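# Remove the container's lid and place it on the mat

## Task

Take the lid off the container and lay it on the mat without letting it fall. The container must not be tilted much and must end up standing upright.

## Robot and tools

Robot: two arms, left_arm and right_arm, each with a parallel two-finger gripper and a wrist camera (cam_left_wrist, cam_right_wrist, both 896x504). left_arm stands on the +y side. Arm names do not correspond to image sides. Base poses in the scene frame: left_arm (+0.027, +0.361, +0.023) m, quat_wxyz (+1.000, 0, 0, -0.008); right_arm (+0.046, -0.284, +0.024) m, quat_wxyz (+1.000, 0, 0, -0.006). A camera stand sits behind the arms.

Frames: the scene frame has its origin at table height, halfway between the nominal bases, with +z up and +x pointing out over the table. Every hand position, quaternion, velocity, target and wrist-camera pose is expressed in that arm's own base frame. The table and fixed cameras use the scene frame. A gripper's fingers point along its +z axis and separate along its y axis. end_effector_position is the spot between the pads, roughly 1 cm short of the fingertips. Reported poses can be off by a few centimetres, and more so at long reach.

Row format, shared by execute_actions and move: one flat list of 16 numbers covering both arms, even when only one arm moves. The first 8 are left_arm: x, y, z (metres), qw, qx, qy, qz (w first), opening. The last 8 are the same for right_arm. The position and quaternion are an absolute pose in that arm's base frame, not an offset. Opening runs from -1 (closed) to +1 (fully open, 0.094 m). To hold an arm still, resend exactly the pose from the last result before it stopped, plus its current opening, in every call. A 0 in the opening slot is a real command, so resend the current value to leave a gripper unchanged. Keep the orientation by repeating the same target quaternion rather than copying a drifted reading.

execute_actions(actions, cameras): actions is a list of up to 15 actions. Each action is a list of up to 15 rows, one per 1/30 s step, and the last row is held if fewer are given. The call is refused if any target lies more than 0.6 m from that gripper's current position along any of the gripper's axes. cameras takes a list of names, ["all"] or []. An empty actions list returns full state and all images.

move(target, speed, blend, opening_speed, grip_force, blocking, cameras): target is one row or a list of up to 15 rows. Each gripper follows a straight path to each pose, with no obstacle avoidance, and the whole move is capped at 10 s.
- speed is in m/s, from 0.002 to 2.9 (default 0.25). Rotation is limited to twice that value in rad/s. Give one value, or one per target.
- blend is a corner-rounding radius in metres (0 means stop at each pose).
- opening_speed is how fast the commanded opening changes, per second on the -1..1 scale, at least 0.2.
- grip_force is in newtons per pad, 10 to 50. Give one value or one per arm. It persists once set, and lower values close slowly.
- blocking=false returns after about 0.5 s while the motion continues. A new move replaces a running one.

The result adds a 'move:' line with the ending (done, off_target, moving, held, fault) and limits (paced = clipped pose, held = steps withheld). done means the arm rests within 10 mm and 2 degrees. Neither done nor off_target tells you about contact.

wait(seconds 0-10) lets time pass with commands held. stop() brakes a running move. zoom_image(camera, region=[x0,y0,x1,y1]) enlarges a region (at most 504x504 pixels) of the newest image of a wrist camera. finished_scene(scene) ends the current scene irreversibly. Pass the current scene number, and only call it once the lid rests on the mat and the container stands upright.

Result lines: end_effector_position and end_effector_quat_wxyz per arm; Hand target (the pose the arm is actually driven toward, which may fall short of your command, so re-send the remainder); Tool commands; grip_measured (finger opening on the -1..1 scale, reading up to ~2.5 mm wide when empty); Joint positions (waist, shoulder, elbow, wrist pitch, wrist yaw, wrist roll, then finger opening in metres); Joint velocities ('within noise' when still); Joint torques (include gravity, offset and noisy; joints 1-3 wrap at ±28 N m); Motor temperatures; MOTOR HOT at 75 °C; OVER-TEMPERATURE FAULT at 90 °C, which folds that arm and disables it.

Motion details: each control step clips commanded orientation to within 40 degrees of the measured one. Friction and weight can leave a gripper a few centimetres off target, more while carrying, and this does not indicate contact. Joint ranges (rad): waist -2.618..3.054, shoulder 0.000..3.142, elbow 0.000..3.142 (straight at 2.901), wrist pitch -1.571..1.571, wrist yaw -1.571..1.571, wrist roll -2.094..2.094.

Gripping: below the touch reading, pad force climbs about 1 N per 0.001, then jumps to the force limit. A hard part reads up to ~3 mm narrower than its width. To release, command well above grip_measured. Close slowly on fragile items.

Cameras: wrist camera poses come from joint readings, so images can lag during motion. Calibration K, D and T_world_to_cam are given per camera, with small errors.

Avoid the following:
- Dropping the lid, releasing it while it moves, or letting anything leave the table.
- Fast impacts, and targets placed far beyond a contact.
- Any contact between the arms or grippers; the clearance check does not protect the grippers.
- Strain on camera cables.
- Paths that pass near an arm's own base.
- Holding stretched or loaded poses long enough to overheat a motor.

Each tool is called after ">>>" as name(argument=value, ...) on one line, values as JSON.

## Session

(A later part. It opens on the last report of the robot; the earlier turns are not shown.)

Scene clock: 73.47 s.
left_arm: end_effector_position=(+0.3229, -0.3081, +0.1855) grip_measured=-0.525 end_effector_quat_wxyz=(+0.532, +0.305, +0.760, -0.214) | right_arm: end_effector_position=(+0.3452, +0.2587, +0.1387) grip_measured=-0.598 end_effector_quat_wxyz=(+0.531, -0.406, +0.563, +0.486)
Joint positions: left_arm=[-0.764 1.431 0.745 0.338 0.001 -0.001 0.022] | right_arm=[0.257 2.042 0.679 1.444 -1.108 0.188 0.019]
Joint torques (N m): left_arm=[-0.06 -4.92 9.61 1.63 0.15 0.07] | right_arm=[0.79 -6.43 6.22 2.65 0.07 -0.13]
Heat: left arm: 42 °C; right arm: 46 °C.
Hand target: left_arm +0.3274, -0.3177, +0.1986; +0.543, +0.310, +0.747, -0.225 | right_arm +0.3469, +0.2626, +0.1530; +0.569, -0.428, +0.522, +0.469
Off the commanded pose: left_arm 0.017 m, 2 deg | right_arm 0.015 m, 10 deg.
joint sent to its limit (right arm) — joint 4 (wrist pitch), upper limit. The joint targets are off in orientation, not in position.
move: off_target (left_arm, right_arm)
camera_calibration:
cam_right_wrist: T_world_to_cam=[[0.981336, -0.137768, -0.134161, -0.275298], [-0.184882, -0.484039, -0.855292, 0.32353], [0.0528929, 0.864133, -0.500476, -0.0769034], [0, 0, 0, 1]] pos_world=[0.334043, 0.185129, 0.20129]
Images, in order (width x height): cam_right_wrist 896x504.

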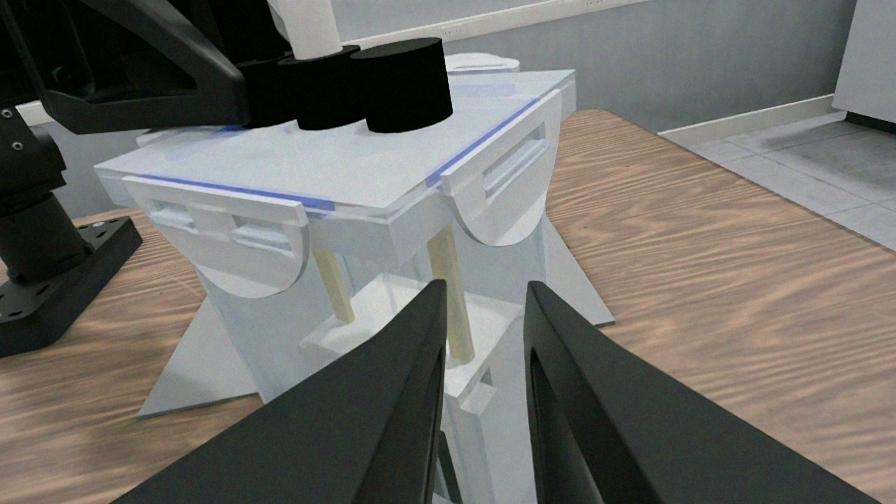

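>>> move(target=[0.328,-0.3185,0.1985,0.5431,0.3096,0.7474,-0.2249,-1,0.3525,0.2795,0.156,0.5867,-0.4131,0.5011,0.4837,-0.6], speed=0.05, cameras=["cam_right_wrist"])

>>> zoom_image(camera="cam_right_wrist", region=[350, 120, 600, 320])

Scene clock: 74.83 s.
left_arm: end_effector_position=(+0.3229, -0.3081, +0.1855) grip_measured=-0.525 end_effector_quat_wxyz=(+0.532, +0.305, +0.760, -0.214) | right_arm: end_effector_position=(+0.3554, +0.2699, +0.1401) grip_measured=-0.598 end_effector_quat_wxyz=(+0.543, -0.401, +0.562, +0.478)
Joint positions: left_arm=[-0.764 1.431 0.745 0.338 0.001 -0.001 0.022] | right_arm=[0.289 2.067 0.718 1.444 -1.05 0.184 0.019]
Joint torques (N m): left_arm=[-0.03 -4.93 9.59 1.62 0.16 0.07] | right_arm=[1.85 -6.79 6.56 2.7 -0.05 0.03]
Heat: left arm: 42 °C; right arm: 46 °C.
Hand target: left_arm +0.3273, -0.3177, +0.1986; +0.543, +0.310, +0.747, -0.225 | right_arm +0.3514, +0.2789, +0.1557; +0.573, -0.425, +0.517, +0.472
Off the commanded pose: left_arm 0.017 m, 2 deg | right_arm 0.019 m, 9 deg.
joint sent to its limit (right arm) — joint 4 (wrist pitch), upper limit. The joint targets are off in orientation, not in position.
move: off_target (left_arm, right_arm)
camera_calibration:
cam_right_wrist: T_world_to_cam=[[0.979468, -0.162202, -0.119721, -0.278376], [-0.183623, -0.47265, -0.861908, 0.329455], [0.0832167, 0.866195, -0.492729, -0.0989057], [0, 0, 0, 1]] pos_world=[0.341387, 0.196236, 0.201899]
Images, in order (width x height): cam_right_wrist 896x504.

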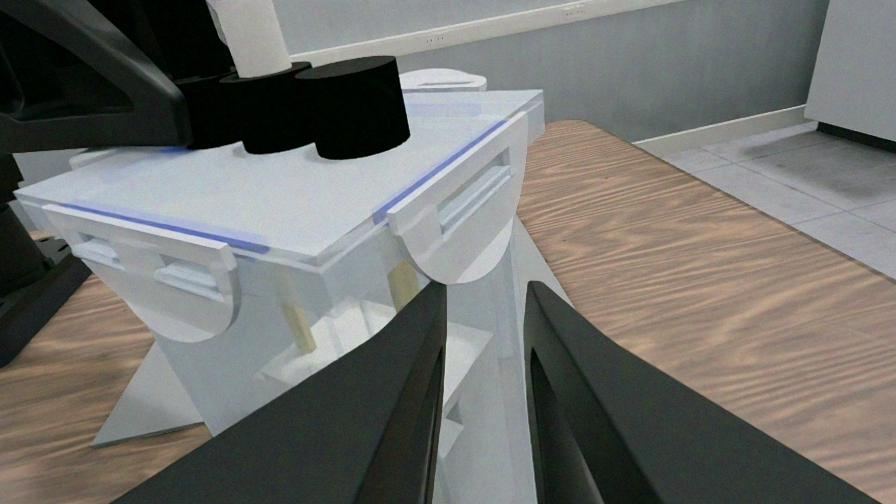

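Scaled by 2.016 from the camera's 896x504 image, which has a finer 1280x720 frame.

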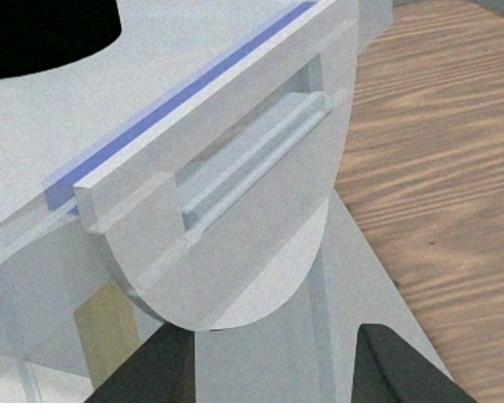

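>>> zoom_image(camera="cam_right_wrist", region=[400, 240, 480, 310])

Scaled by 6.300 from the camera's 896x504 image, which has a finer 1280x720 frame.

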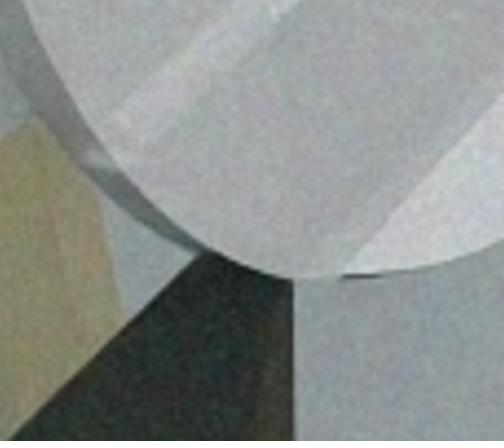

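>>> move(target=[0.328,-0.3185,0.1985,0.5431,0.3096,0.7474,-0.2249,-1,0.361,0.288,0.182,0.5867,-0.4131,0.5011,0.4837,-0.6], speed=0.05, cameras=["all"])

>>> zoom_image(camera="cam_right_wrist", region=[350, 120, 600, 320])

Scene clock: 81.57 s.
left_arm: end_effector_position=(+0.3276, -0.3043, +0.1878) grip_measured=-0.525 end_effector_quat_wxyz=(+0.539, +0.296, +0.761, -0.206) | right_arm: end_effector_position=(+0.3632, +0.2744, +0.1473) grip_measured=-0.599 end_effector_quat_wxyz=(+0.544, -0.384, +0.567, +0.484)
Joint positions: left_arm=[-0.759 1.431 0.745 0.347 -0.021 -0.001 0.022] | right_arm=[0.301 2.067 0.746 1.439 -1.019 0.231 0.019]
Joint torques (N m): left_arm=[-0.43 -4.92 9.57 1.54 0.35 0.08] | right_arm=[2.32 -8.98 8.84 2.76 -0.12 0.2]
Heat: left arm: 43 °C; right arm: 47 °C.
Hand target: left_arm +0.3272, -0.3178, +0.1986; +0.543, +0.310, +0.747, -0.225 | right_arm +0.3584, +0.2866, +0.1807; +0.584, -0.415, +0.505, +0.481
Off the commanded pose: left_arm 0.018 m, 3 deg | right_arm 0.037 m, 10 deg.
joint sent to its limit (right arm) — joint 4 (wrist pitch), upper limit. The joint targets still meet the commanded pose.
move: off_target (left_arm, right_arm)
camera_calibration:
cam_left_wrist: T_world_to_cam=[[-0.656652, -0.754185, 0.00361369, -0.0109263], [-0.593913, 0.514143, -0.618809, 0.486483], [0.464838, -0.408488, -0.785533, -0.0330465], [0, 0, 0, 1]] pos_world=[0.297116, -0.271861, 0.27512]
cam_right_wrist: T_world_to_cam=[[0.97325, -0.175871, -0.147831, -0.274294], [-0.213203, -0.451595, -0.866376, 0.344871], [0.0856106, 0.874718, -0.477011, -0.10545], [0, 0, 0, 1]] pos_world=[0.349512, 0.199741, 0.207938]

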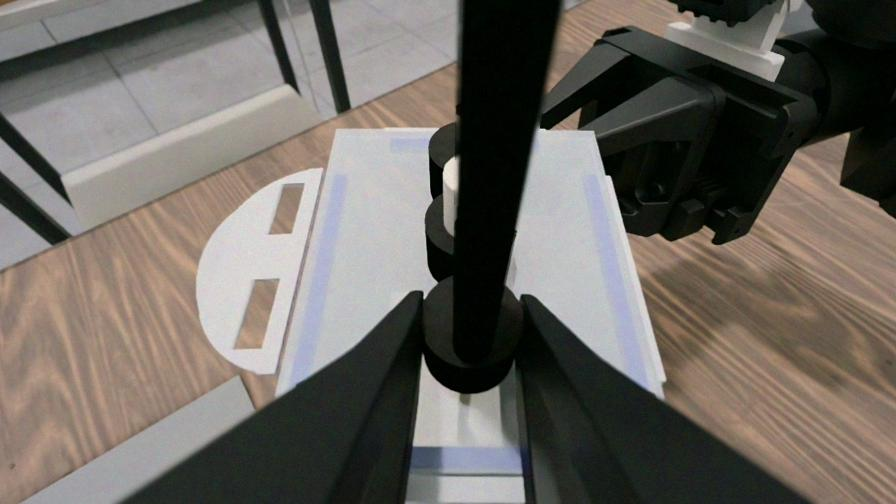

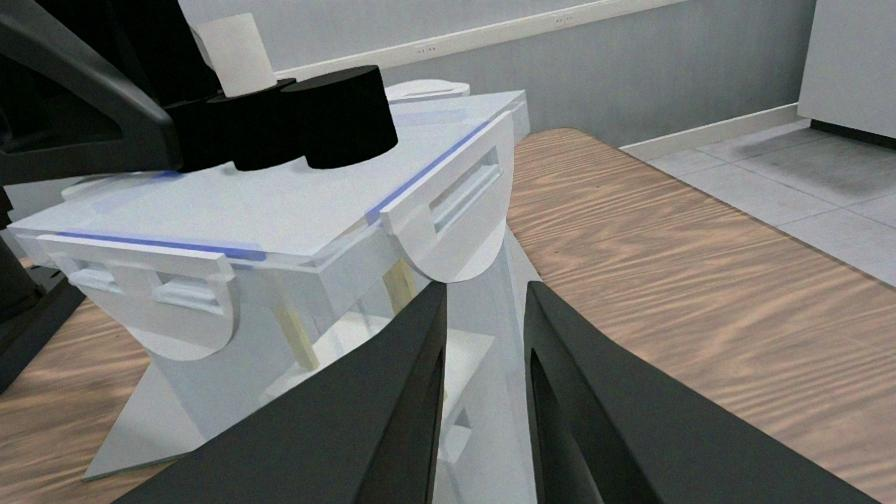

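Scaled by 2.016 from the camera's 896x504 image, which has a finer 1280x720 frame.

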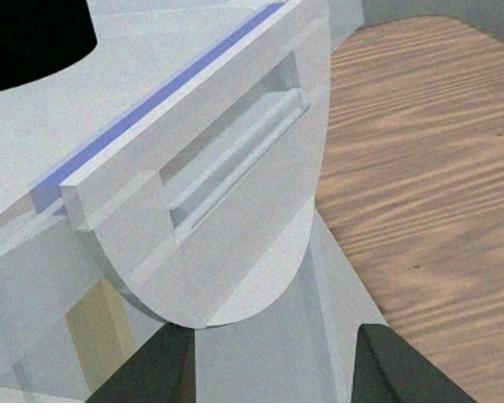

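>>> move(target=[[0.328,-0.3185,0.1985,0.5431,0.3096,0.7474,-0.2249,-1,0.359,0.289,0.184,0.6377,-0.3537,0.5446,0.4141,-0.6],[0.328,-0.3185,0.1985,0.5431,0.3096,0.7474,-0.2249,-1,0.361,0.291,0.184,0.6714,-0.3049,0.5734,0.357,-0.6]], speed=0.06, blend=0.01, cameras=["all"])

>>> zoom_image(camera="cam_right_wrist", region=[350, 120, 600, 320])

Scene clock: 86.27 s.
left_arm: end_effector_position=(+0.3331, -0.2970, +0.1857) grip_measured=-0.525 end_effector_quat_wxyz=(+0.540, +0.283, +0.768, -0.194) | right_arm: end_effector_position=(+0.3689, +0.2847, +0.1423) grip_measured=-0.599 end_effector_quat_wxyz=(+0.631, -0.300, +0.624, +0.350)
Joint positions: left_arm=[-0.751 1.431 0.745 0.338 -0.051 -0.01 0.022] | right_arm=[0.476 1.976 0.59 1.433 -0.477 0.08 0.019]
Joint torques (N m): left_arm=[-1.07 -5.27 9.37 1.61 0.62 0.16] | right_arm=[1.84 -12.4 4.67 2.57 -0.01 0.01]
Motor temperatures (°C): left_arm=[30 34 39 43 31 30 33] | right_arm=[30 34 36 48 28 31 31]
Heat: left arm: 43 °C; right arm: 48 °C.
Hand target: left_arm +0.3268, -0.3171, +0.1987; +0.544, +0.309, +0.747, -0.224 | right_arm +0.3604, +0.2907, +0.1826; +0.671, -0.305, +0.574, +0.358
Off the commanded pose: left_arm 0.026 m, 5 deg | right_arm 0.043 m, 7 deg.
move: off_target (left_arm, right_arm)
camera_calibration:
cam_left_wrist: T_world_to_cam=[[-0.626184, -0.779675, 0.0011029, -0.0190553], [-0.617063, 0.494719, -0.611953, 0.485358], [0.476578, -0.383875, -0.790894, -0.0298597], [0, 0, 0, 1]] pos_world=[0.301795, -0.266435, 0.273421]
cam_right_wrist: T_world_to_cam=[[0.84788, -0.524512, -0.0773733, -0.143275], [-0.321592, -0.392762, -0.861578, 0.368954], [0.421519, 0.755398, -0.501693, -0.203772], [0, 0, 0, 1]] pos_world=[0.326027, 0.223691, 0.204566]

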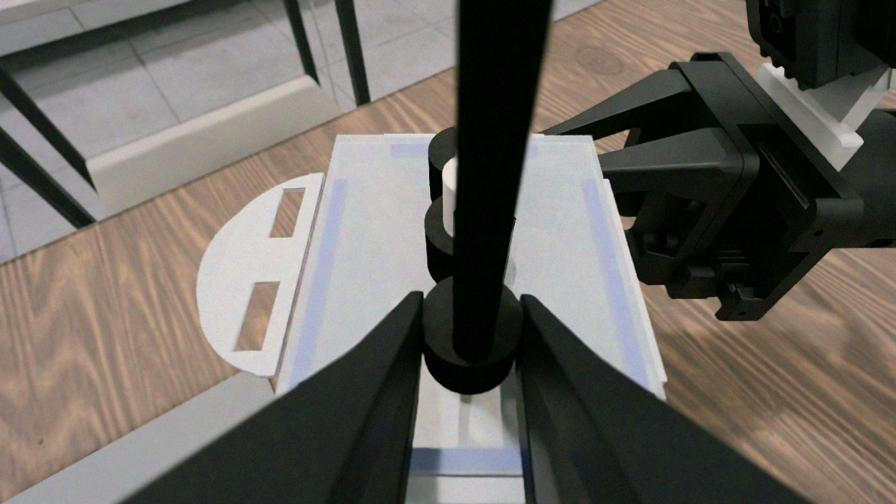

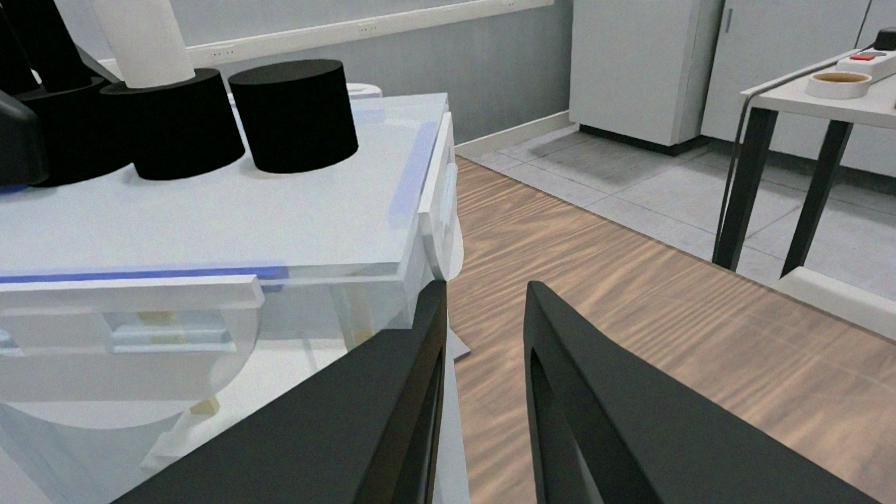

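Scaled by 2.016 from the camera's 896x504 image, which has a finer 1280x720 frame.

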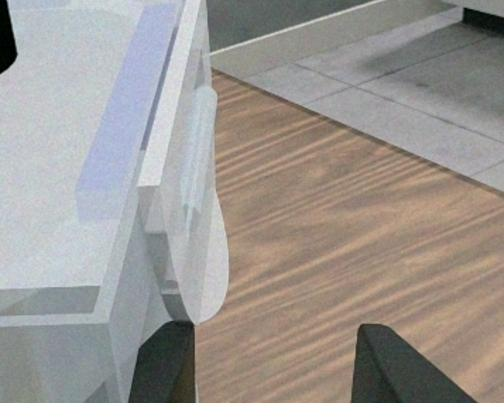

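>>> move(target=[[0.328,-0.3185,0.1985,0.5431,0.3096,0.7474,-0.2249,-1,0.367,0.294,0.19,0.692,-0.2693,0.591,0.3153,-0.6]], speed=0.06, cameras=["cam_right_wrist"])

>>> zoom_image(camera="cam_right_wrist", region=[330, 70, 530, 320])

Scene clock: 88.77 s.
left_arm: end_effector_position=(+0.3350, -0.2947, +0.1856) grip_measured=-0.525 end_effector_quat_wxyz=(+0.542, +0.278, +0.770, -0.190) | right_arm: end_effector_position=(+0.3740, +0.2873, +0.1417) grip_measured=-0.599 end_effector_quat_wxyz=(+0.648, -0.265, +0.646, +0.303)
Joint positions: left_arm=[-0.748 1.431 0.745 0.338 -0.06 -0.013 0.022] | right_arm=[0.548 1.95 0.579 1.396 -0.278 0.054 0.019]
Joint velocities: left_arm=[within noise] | right_arm=[-0.017 0.007 -0.002 -0.154 0.007 0.007 0]
Joint torques (N m): left_arm=[-1.35 -5.37 9.28 1.62 0.69 0.21] | right_arm=[1.36 -13.05 5.39 2.58 -0.11 -0.08]
Heat: left arm: 43 °C; right arm: 48 °C.
Hand target: left_arm +0.3266, -0.3168, +0.1988; +0.544, +0.309, +0.747, -0.224 | right_arm +0.3663, +0.2934, +0.1884; +0.692, -0.269, +0.591, +0.315
Off the commanded pose: left_arm 0.028 m, 6 deg | right_arm 0.049 m, 8 deg.
move: off_target (left_arm, right_arm)
camera_calibration:
cam_right_wrist: T_world_to_cam=[[0.773587, -0.63016, -0.0667972, -0.0895738], [-0.372298, -0.366656, -0.852618, 0.381287], [0.512795, 0.684442, -0.518247, -0.219543], [0, 0, 0, 1]] pos_world=[0.323826, 0.23362, 0.205332]
Images, in order (width x height): cam_right_wrist 896x504.

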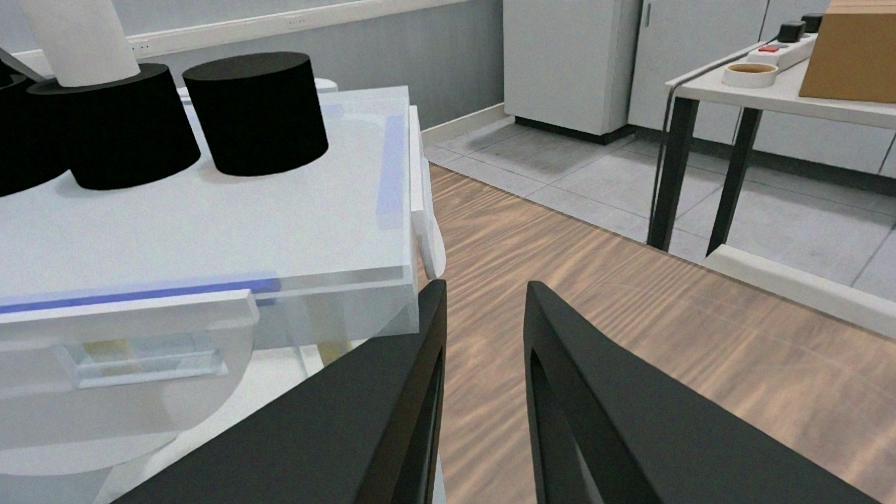

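Scaled by 2.016 from the camera's 896x504 image, which has a finer 1280x720 frame.

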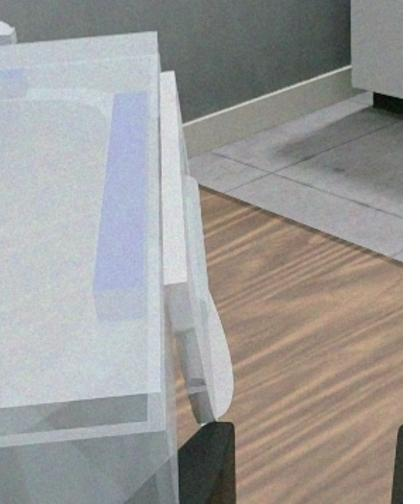

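>>> move(target=[[0.328,-0.3185,0.1985,0.5431,0.3096,0.7474,-0.2249,-1,0.371,0.299,0.195,0.719,-0.2115,0.614,0.2476,-0.6]], speed=0.06, cameras=["all"])

>>> zoom_image(camera="cam_right_wrist", region=[330, 70, 530, 320])

Scene clock: 91.33 s.
left_arm: end_effector_position=(+0.3356, -0.2940, +0.1857) grip_measured=-0.525 end_effector_quat_wxyz=(+0.542, +0.276, +0.771, -0.189) | right_arm: end_effector_position=(+0.3794, +0.2865, +0.1404) grip_measured=-0.599 end_effector_quat_wxyz=(+0.674, -0.212, +0.673, +0.217)
Joint positions: left_arm=[-0.748 1.431 0.745 0.338 -0.065 -0.014 0.022] | right_arm=[0.662 1.932 0.579 1.357 0.044 0.006 0.019]
Joint torques (N m): left_arm=[-1.33 -5.39 9.24 1.62 0.73 0.2] | right_arm=[1.7 -13.29 6.17 2.64 -0.3 -0.09]
Heat: left arm: 43 °C; right arm: 49 °C.
Hand target: left_arm +0.3266, -0.3168, +0.1988; +0.544, +0.309, +0.747, -0.224 | right_arm +0.3701, +0.2974, +0.1931; +0.719, -0.211, +0.615, +0.247
Off the commanded pose: left_arm 0.029 m, 6 deg | right_arm 0.057 m, 9 deg.
move: off_target (left_arm, right_arm)
camera_calibration:
cam_left_wrist: T_world_to_cam=[[-0.612647, -0.790357, 0.000143437, -0.0225988], [-0.625163, 0.484486, -0.611919, 0.485081], [0.483565, -0.37498, -0.79092, -0.0297274], [0, 0, 0, 1]] pos_world=[0.303785, -0.264023, 0.273322]
cam_right_wrist: T_world_to_cam=[[0.626123, -0.779256, -0.0270036, -0.0013486], [-0.43381, -0.319366, -0.842505, 0.390263], [0.647903, 0.539226, -0.538012, -0.229333], [0, 0, 0, 1]] pos_world=[0.31873, 0.247248, 0.205378]

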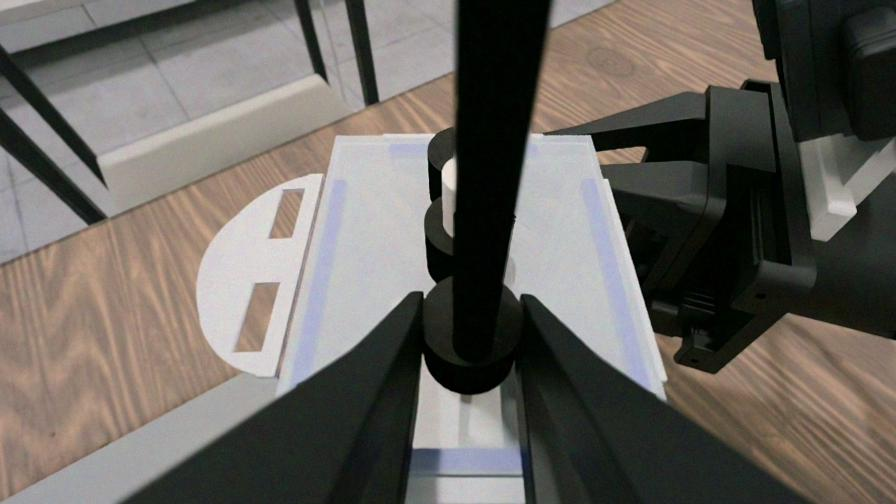

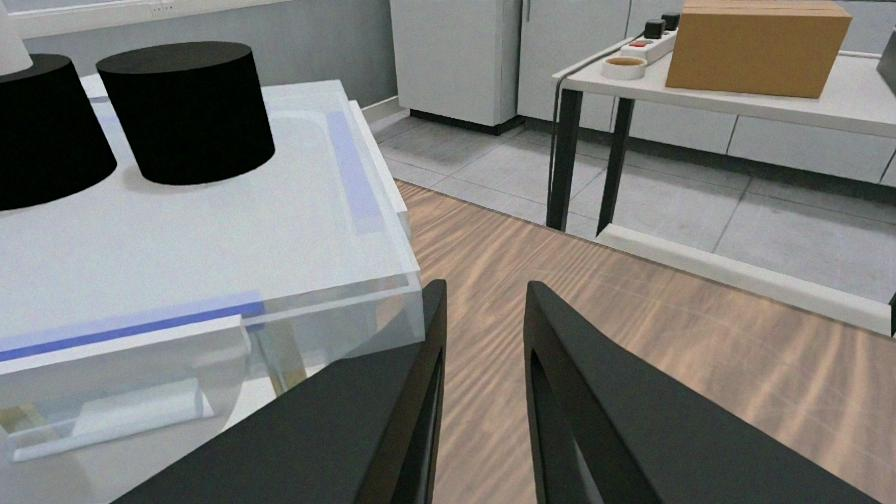

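Scaled by 2.016 from the camera's 896x504 image, which has a finer 1280x720 frame.

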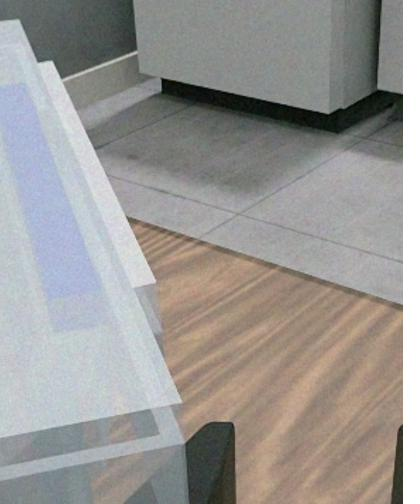

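>>> move(target=[[0.328,-0.3185,0.1985,0.5431,0.3096,0.7474,-0.2249,-1,0.390,0.287,0.190,0.719,-0.2115,0.614,0.2476,-0.6]], speed=0.06, cameras=["all"])

>>> zoom_image(camera="cam_right_wrist", region=[230, 70, 530, 320])

Scene clock: 93.30 s.
left_arm: end_effector_position=(+0.3353, -0.2944, +0.1857) grip_measured=-0.525 end_effector_quat_wxyz=(+0.542, +0.277, +0.770, -0.190) | right_arm: end_effector_position=(+0.3806, +0.2849, +0.1404) grip_measured=-0.599 end_effector_quat_wxyz=(+0.669, -0.231, +0.667, +0.235)
Joint positions: left_arm=[-0.748 1.431 0.745 0.338 -0.062 -0.014 0.022] | right_arm=[0.622 1.932 0.579 1.357 -0.049 0.004 0.019]
Joint torques (N m): left_arm=[-1.36 -5.37 9.25 1.62 0.71 0.2] | right_arm=[-0.7 -10.3 8.29 2.72 -0.01 0.03]
Heat: left arm: 43 °C; right arm: 49 °C.
Hand target: left_arm +0.3266, -0.3168, +0.1988; +0.544, +0.309, +0.747, -0.224 | right_arm +0.3874, +0.2851, +0.1890; +0.718, -0.212, +0.615, +0.247
Off the commanded pose: left_arm 0.028 m, 6 deg | right_arm 0.051 m, 9 deg.
move: off_target (left_arm, right_arm)
camera_calibration:
cam_left_wrist: T_world_to_cam=[[-0.614869, -0.788628, 0.00120658, -0.022118], [-0.624254, 0.485776, -0.611824, 0.485142], [0.481915, -0.376945, -0.790993, -0.029744], [0, 0, 0, 1]] pos_world=[0.303587, -0.264325, 0.273321]
cam_right_wrist: T_world_to_cam=[[0.667147, -0.744517, -0.0246932, -0.0291734], [-0.414785, -0.343738, -0.842495, 0.389918], [0.618764, 0.57231, -0.538138, -0.227649], [0, 0, 0, 1]] pos_world=[0.322056, 0.242596, 0.205277]

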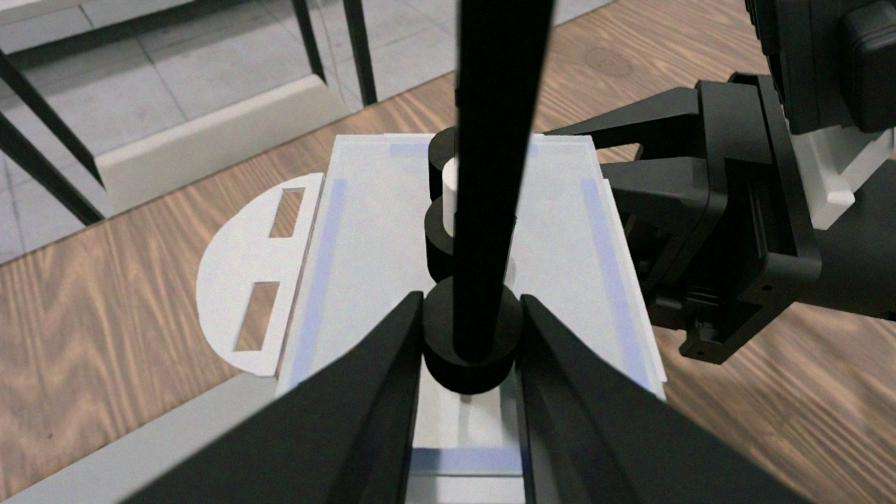

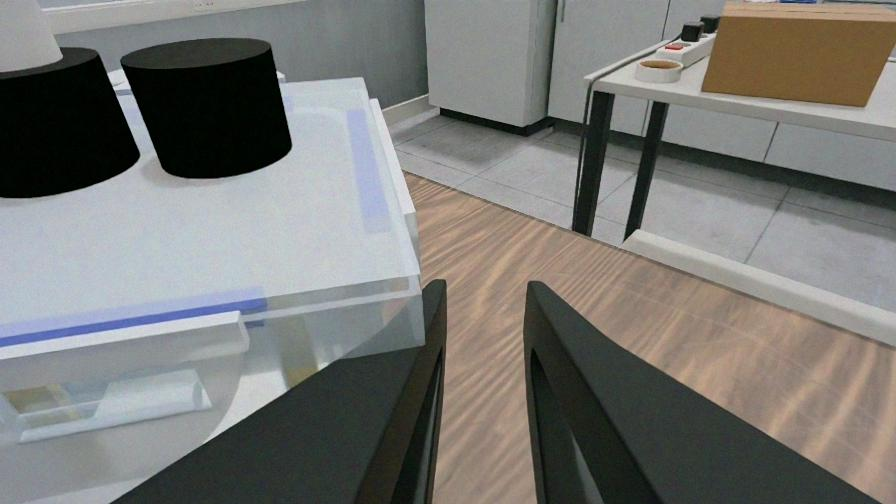

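Scaled by 1.680 from the camera's 896x504 image, which has a finer 1280x720 frame.

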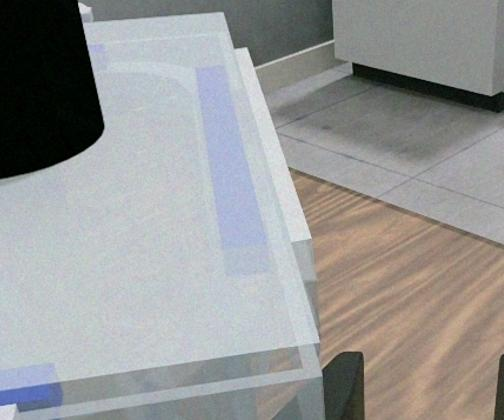

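>>> move(target=[[0.328,-0.3185,0.1985,0.5431,0.3096,0.7474,-0.2249,-1,0.392,0.275,0.155,0.719,-0.2115,0.614,0.2476,-0.6],[0.328,-0.3185,0.1985,0.5431,0.3096,0.7474,-0.2249,-1,0.375,0.225,0.165,0.6714,-0.3049,0.5734,0.357,-0.6],[0.328,-0.3185,0.1985,0.5431,0.3096,0.7474,-0.2249,-1,0.352,0.235,0.161,0.5867,-0.4131,0.5011,0.4837,-0.6]], speed=0.12, cameras=["all"])

>>> zoom_image(camera="cam_right_wrist", region=[350, 60, 600, 310])

Scene clock: 100.43 s.
left_arm: end_effector_position=(+0.3286, -0.3022, +0.1860) grip_measured=-0.525 end_effector_quat_wxyz=(+0.537, +0.296, +0.763, -0.204) | right_arm: end_effector_position=(+0.3476, +0.2367, +0.1400) grip_measured=-0.599 end_effector_quat_wxyz=(+0.518, -0.400, +0.574, +0.491)
Joint positions: left_arm=[-0.753 1.431 0.745 0.34 -0.018 0 0.022] | right_arm=[0.188 2.01 0.669 1.394 -1.179 0.199 0.019]
Joint torques (N m): left_arm=[-0.9 -5.05 9.52 1.6 0.32 0.07] | right_arm=[-0.61 -6.42 6.13 3.17 -0.07 0.03]
Heat: left arm: 43 °C; right arm: 51 °C.
Hand target: left_arm +0.3271, -0.3176, +0.1987; +0.543, +0.310, +0.747, -0.225 | right_arm +0.3503, +0.2348, +0.1602; +0.569, -0.430, +0.524, +0.466
Off the commanded pose: left_arm 0.021 m, 3 deg | right_arm 0.022 m, 12 deg.
joint sent to its limit (right arm) — joint 4 (wrist pitch), upper limit. The joint targets are off in orientation, not in position.
move: off_target (left_arm, right_arm)
camera_calibration:
cam_left_wrist: T_world_to_cam=[[-0.654295, -0.756234, 0.0027909, -0.00990261], [-0.598728, 0.515758, -0.612795, 0.485843], [0.461978, -0.40262, -0.790237, -0.0305354], [0, 0, 0, 1]] pos_world=[0.298515, -0.27036, 0.27362]
cam_right_wrist: T_world_to_cam=[[0.975884, -0.137526, -0.169522, -0.273831], [-0.215832, -0.491668, -0.843611, 0.325422], [0.0326703, 0.859854, -0.509493, -0.0481324], [0, 0, 0, 1]] pos_world=[0.339036, 0.163727, 0.203586]

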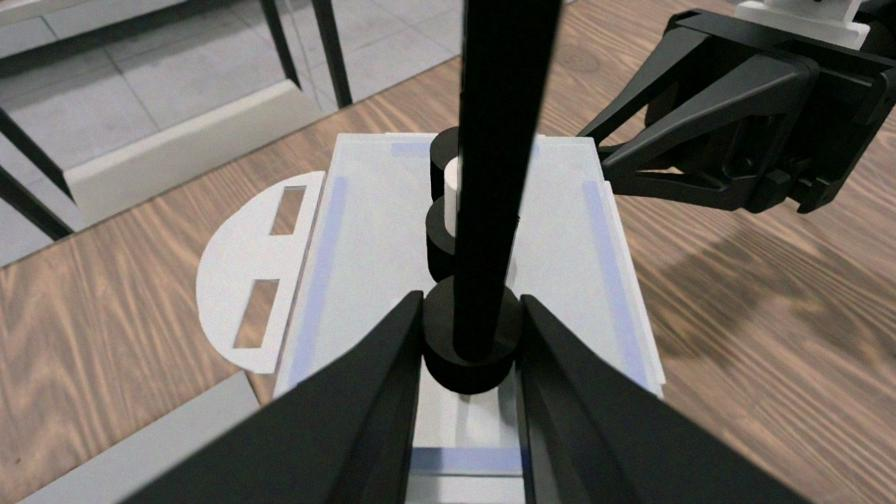

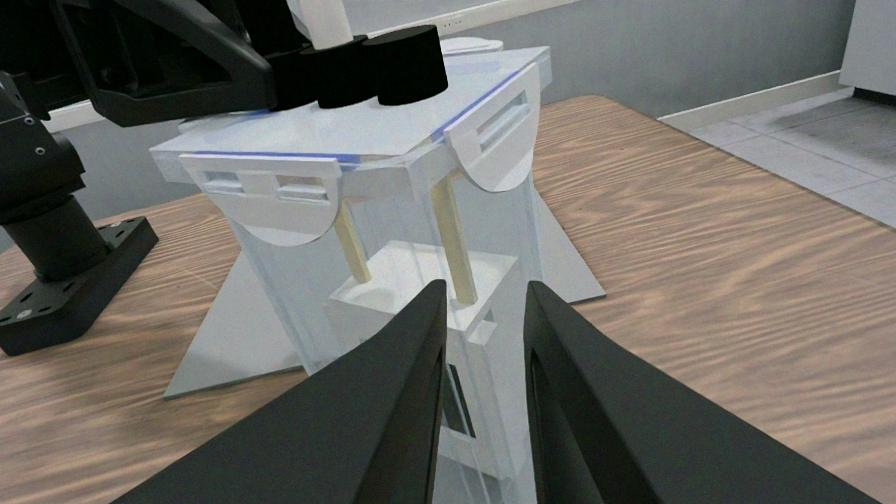

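Scaled by 2.016 from the camera's 896x504 image, which has a finer 1280x720 frame.

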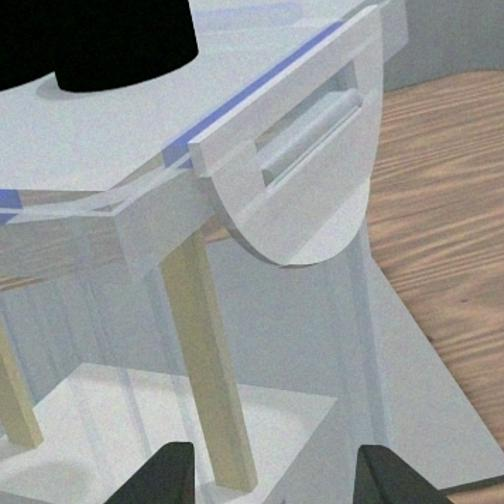

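>>> move(target=[[0.328,-0.3185,0.1985,0.5431,0.3096,0.7474,-0.2249,-1,0.361,0.272,0.158,0.5867,-0.4131,0.5011,0.4837,-0.6],[0.328,-0.3185,0.1985,0.5431,0.3096,0.7474,-0.2249,-1,0.3625,0.289,0.158,0.5867,-0.4131,0.5011,0.4837,-0.6]], speed=0.06, cameras=["all"])

>>> zoom_image(camera="cam_right_wrist", region=[350, 150, 550, 320])

Scene clock: 103.50 s.
left_arm: end_effector_position=(+0.3286, -0.3023, +0.1860) grip_measured=-0.525 end_effector_quat_wxyz=(+0.537, +0.296, +0.763, -0.205) | right_arm: end_effector_position=(+0.3665, +0.2816, +0.1353) grip_measured=-0.599 end_effector_quat_wxyz=(+0.533, -0.391, +0.573, +0.484)
Joint positions: left_arm=[-0.753 1.431 0.745 0.34 -0.018 0 0.022] | right_arm=[0.313 2.099 0.777 1.393 -1.023 0.199 0.019]
Joint torques (N m): left_arm=[-0.9 -5.03 9.51 1.6 0.32 0.07] | right_arm=[1.36 -7.08 6.28 3.27 -0.14 0.03]
Heat: left arm: 44 °C; right arm: 52 °C.
Hand target: left_arm +0.3272, -0.3175, +0.1987; +0.543, +0.309, +0.747, -0.225 | right_arm +0.3606, +0.2883, +0.1571; +0.577, -0.422, +0.513, +0.475
Off the commanded pose: left_arm 0.020 m, 3 deg | right_arm 0.024 m, 11 deg.
joint sent to its limit (right arm) — joint 4 (wrist pitch), upper limit. The joint targets still meet the commanded pose.
move: off_target (left_arm, right_arm)
camera_calibration:
cam_left_wrist: T_world_to_cam=[[-0.654479, -0.756073, 0.00323262, -0.00992488], [-0.598765, 0.515689, -0.612818, 0.485841], [0.461668, -0.403012, -0.790218, -0.0305545], [0, 0, 0, 1]] pos_world=[0.298515, -0.27036, 0.273619]
cam_right_wrist: T_world_to_cam=[[0.97371, -0.164769, -0.157292, -0.280068], [-0.217997, -0.473711, -0.853274, 0.344672], [0.0660821, 0.86513, -0.497176, -0.10508], [0, 0, 0, 1]] pos_world=[0.354787, 0.208036, 0.197804]

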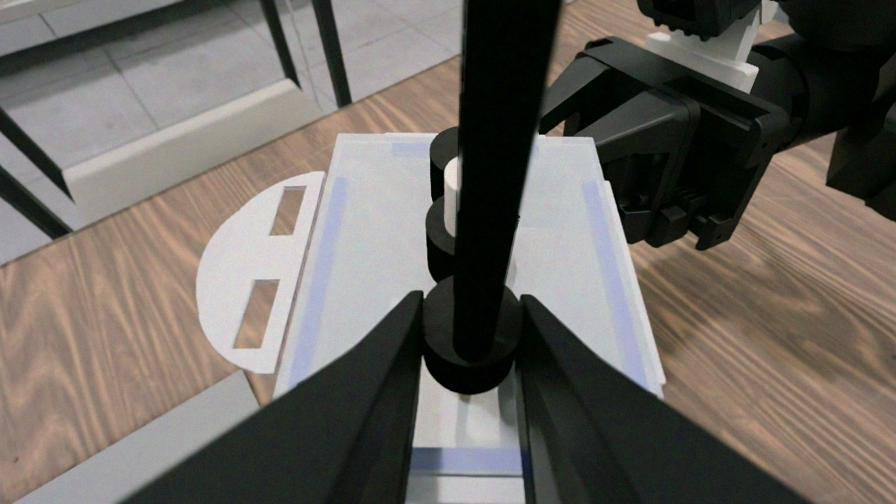

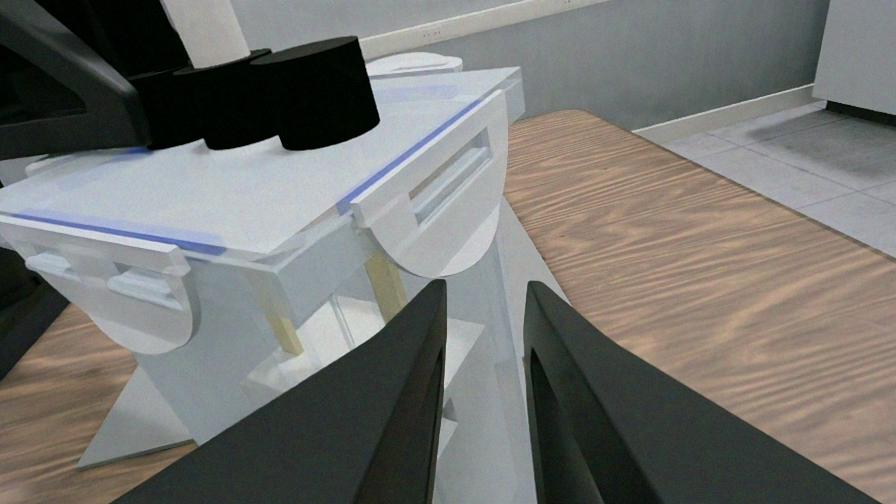

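Scaled by 2.520 from the camera's 896x504 image, which has a finer 1280x720 frame.

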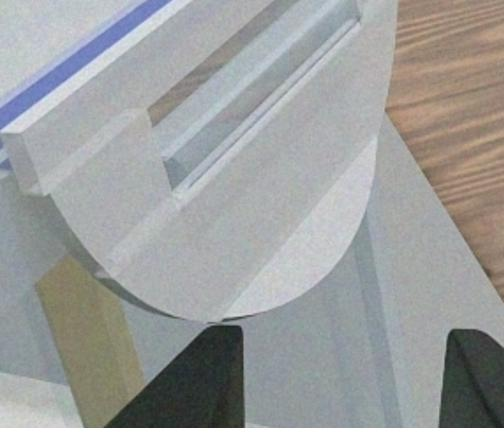

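>>> move(target=[[0.328,-0.3185,0.1985,0.5431,0.3096,0.7474,-0.2249,-1,0.3605,0.2875,0.175,0.5867,-0.4131,0.5011,0.4837,-0.6]], speed=0.06, cameras=["cam_right_wrist"])

>>> zoom_image(camera="cam_right_wrist", region=[350, 150, 550, 320])

Scene clock: 104.87 s.
left_arm: end_effector_position=(+0.3286, -0.3023, +0.1860) grip_measured=-0.525 end_effector_quat_wxyz=(+0.537, +0.296, +0.763, -0.204) | right_arm: end_effector_position=(+0.3667, +0.2815, +0.1353) grip_measured=-0.599 end_effector_quat_wxyz=(+0.526, -0.383, +0.579, +0.492)
Joint positions: left_arm=[-0.753 1.431 0.745 0.34 -0.018 0 0.022] | right_arm=[0.313 2.099 0.777 1.392 -1.022 0.228 0.019]
Joint torques (N m): left_arm=[-0.91 -5.04 9.54 1.6 0.33 0.07] | right_arm=[1.31 -10.59 5.79 3.27 -0.14 0.05]
Motor temperatures (°C): left_arm=[30 34 39 44 31 30 33] | right_arm=[29 35 36 53 28 31 31]
Heat: left arm: 44 °C; right arm: 53 °C.
Hand target: left_arm +0.3272, -0.3175, +0.1987; +0.543, +0.310, +0.747, -0.225 | right_arm +0.3584, +0.2870, +0.1730; +0.582, -0.418, +0.508, +0.479
Off the commanded pose: left_arm 0.020 m, 3 deg | right_arm 0.041 m, 12 deg.
joint sent to its limit (right arm) — joint 4 (wrist pitch), upper limit. The joint targets still meet the commanded pose.
move: off_target (left_arm, right_arm)
camera_calibration:
cam_right_wrist: T_world_to_cam=[[0.968786, -0.163688, -0.186174, -0.274886], [-0.242387, -0.46795, -0.849866, 0.35151], [0.051993, 0.868464, -0.493019, -0.101493], [0, 0, 0, 1]] pos_world=[0.356784, 0.207636, 0.197521]
Images, in order (width x height): cam_right_wrist 896x504.

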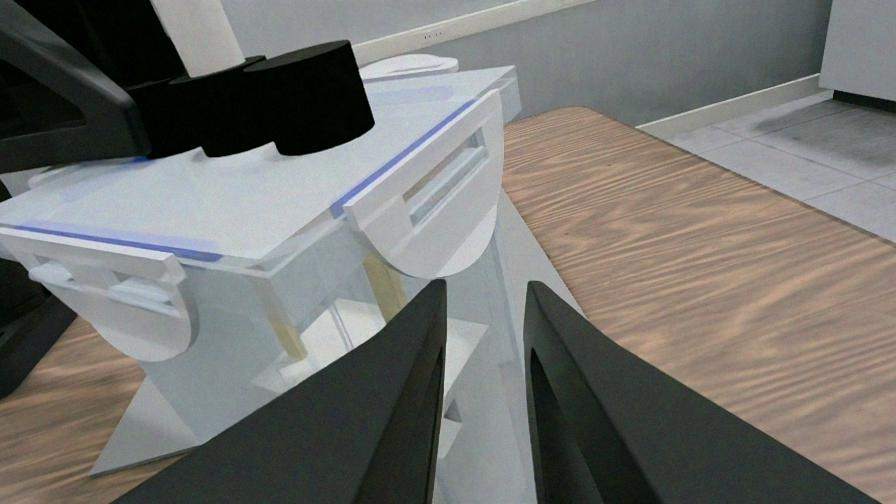

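Scaled by 2.520 from the camera's 896x504 image, which has a finer 1280x720 frame.

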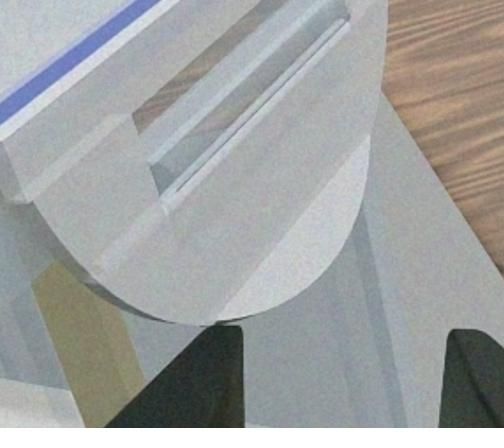

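>>> move(target=[[0.328,-0.3185,0.1985,0.5431,0.3096,0.7474,-0.2249,-1,0.3605,0.287,0.188,0.5867,-0.4131,0.5011,0.4837,-0.6]], speed=0.06, cameras=["cam_right_wrist"])

>>> zoom_image(camera="cam_right_wrist", region=[350, 150, 550, 320])

Scene clock: 106.10 s.
left_arm: end_effector_position=(+0.3286, -0.3023, +0.1860) grip_measured=-0.525 end_effector_quat_wxyz=(+0.537, +0.296, +0.763, -0.204) | right_arm: end_effector_position=(+0.3668, +0.2815, +0.1352) grip_measured=-0.599 end_effector_quat_wxyz=(+0.522, -0.378, +0.582, +0.496)
Joint positions: left_arm=[-0.753 1.431 0.745 0.34 -0.018 0 0.022] | right_arm=[0.313 2.099 0.777 1.392 -1.021 0.243 0.019]
Joint torques (N m): left_arm=[-0.88 -5.03 9.54 1.61 0.32 0.07] | right_arm=[1.28 -13.74 6.12 3.07 -0.14 0.03]
Heat: left arm: 44 °C; right arm: 53 °C.
Hand target: left_arm +0.3272, -0.3175, +0.1987; +0.543, +0.310, +0.747, -0.225 | right_arm +0.3581, +0.2866, +0.1851; +0.584, -0.416, +0.505, +0.481
Off the commanded pose: left_arm 0.020 m, 3 deg | right_arm 0.053 m, 13 deg.
move: off_target (left_arm, right_arm)
camera_calibration:
cam_right_wrist: T_world_to_cam=[[0.965863, -0.162895, -0.201428, -0.272047], [-0.255228, -0.465272, -0.847573, 0.355036], [0.044347, 0.87005, -0.490965, -0.0993777], [0, 0, 0, 1]] pos_world=[0.357783, 0.207337, 0.19733]
Images, in order (width x height): cam_right_wrist 896x504.

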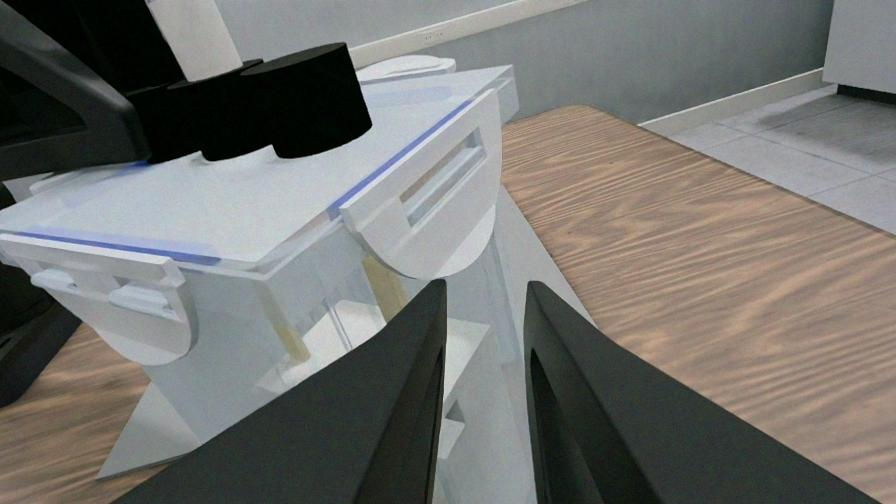

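Scaled by 2.520 from the camera's 896x504 image, which has a finer 1280x720 frame.

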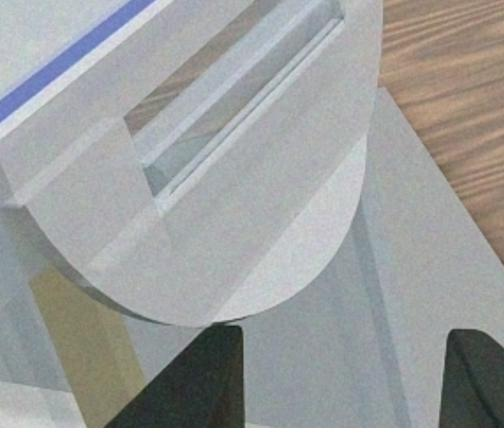

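>>> move(target=[[0.328,-0.3185,0.1985,0.5431,0.3096,0.7474,-0.2249,-1,0.358,0.276,0.155,0.5867,-0.4131,0.5011,0.4837,-0.6],[0.328,-0.3185,0.1985,0.5431,0.3096,0.7474,-0.2249,-1,0.353,0.260,0.178,0.5867,-0.4131,0.5011,0.4837,-0.6],[0.328,-0.3185,0.1985,0.5431,0.3096,0.7474,-0.2249,-1,0.353,0.262,0.166,0.5867,-0.4131,0.5011,0.4837,-0.6]], speed=0.06, cameras=["cam_right_wrist"])

>>> zoom_image(camera="cam_right_wrist", region=[350, 120, 550, 320])

Scene clock: 109.70 s.
left_arm: end_effector_position=(+0.3283, -0.3026, +0.1860) grip_measured=-0.525 end_effector_quat_wxyz=(+0.537, +0.297, +0.763, -0.205) | right_arm: end_effector_position=(+0.3576, +0.2647, +0.1364) grip_measured=-0.599 end_effector_quat_wxyz=(+0.516, -0.393, +0.576, +0.498)
Joint positions: left_arm=[-0.753 1.431 0.745 0.34 -0.015 0 0.022] | right_arm=[0.265 2.068 0.737 1.392 -1.1 0.224 0.019]
Joint torques (N m): left_arm=[-0.88 -5.03 9.55 1.6 0.31 0.06] | right_arm=[-0.31 -10.07 3.59 3.23 -0.06 -0.15]
Motor temperatures (°C): left_arm=[30 34 40 44 31 30 33] | right_arm=[29 35 36 55 28 31 31]
Heat: left arm: 44 °C; right arm: 55 °C.
Hand target: left_arm +0.3272, -0.3176, +0.1987; +0.543, +0.310, +0.747, -0.225 | right_arm +0.3519, +0.2623, +0.1648; +0.574, -0.425, +0.517, +0.472
Off the commanded pose: left_arm 0.020 m, 3 deg | right_arm 0.030 m, 12 deg.
joint sent to its limit (right arm) — joint 4 (wrist pitch), upper limit. The joint targets are off in orientation, not in position.
move: off_target (left_arm, right_arm)
camera_calibration:
cam_right_wrist: T_world_to_cam=[[0.972881, -0.136649, -0.186629, -0.277178], [-0.229885, -0.481836, -0.845569, 0.340886], [0.025622, 0.865541, -0.500182, -0.0745822], [0, 0, 0, 1]] pos_world=[0.349936, 0.190929, 0.199209]
Images, in order (width x height): cam_right_wrist 896x504.

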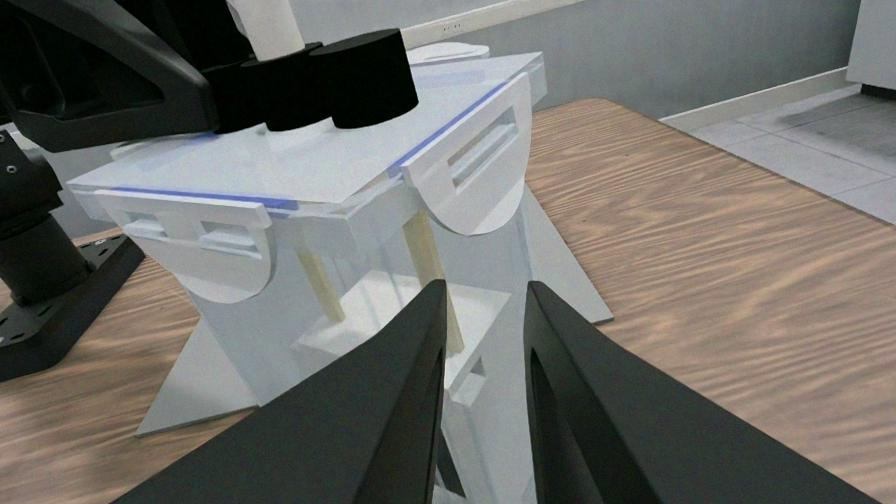

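Scaled by 2.520 from the camera's 896x504 image, which has a finer 1280x720 frame.

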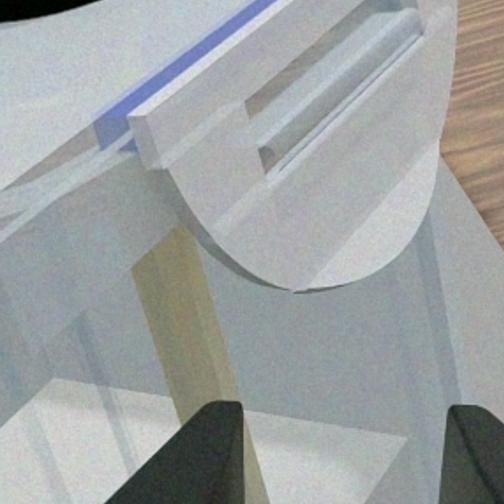

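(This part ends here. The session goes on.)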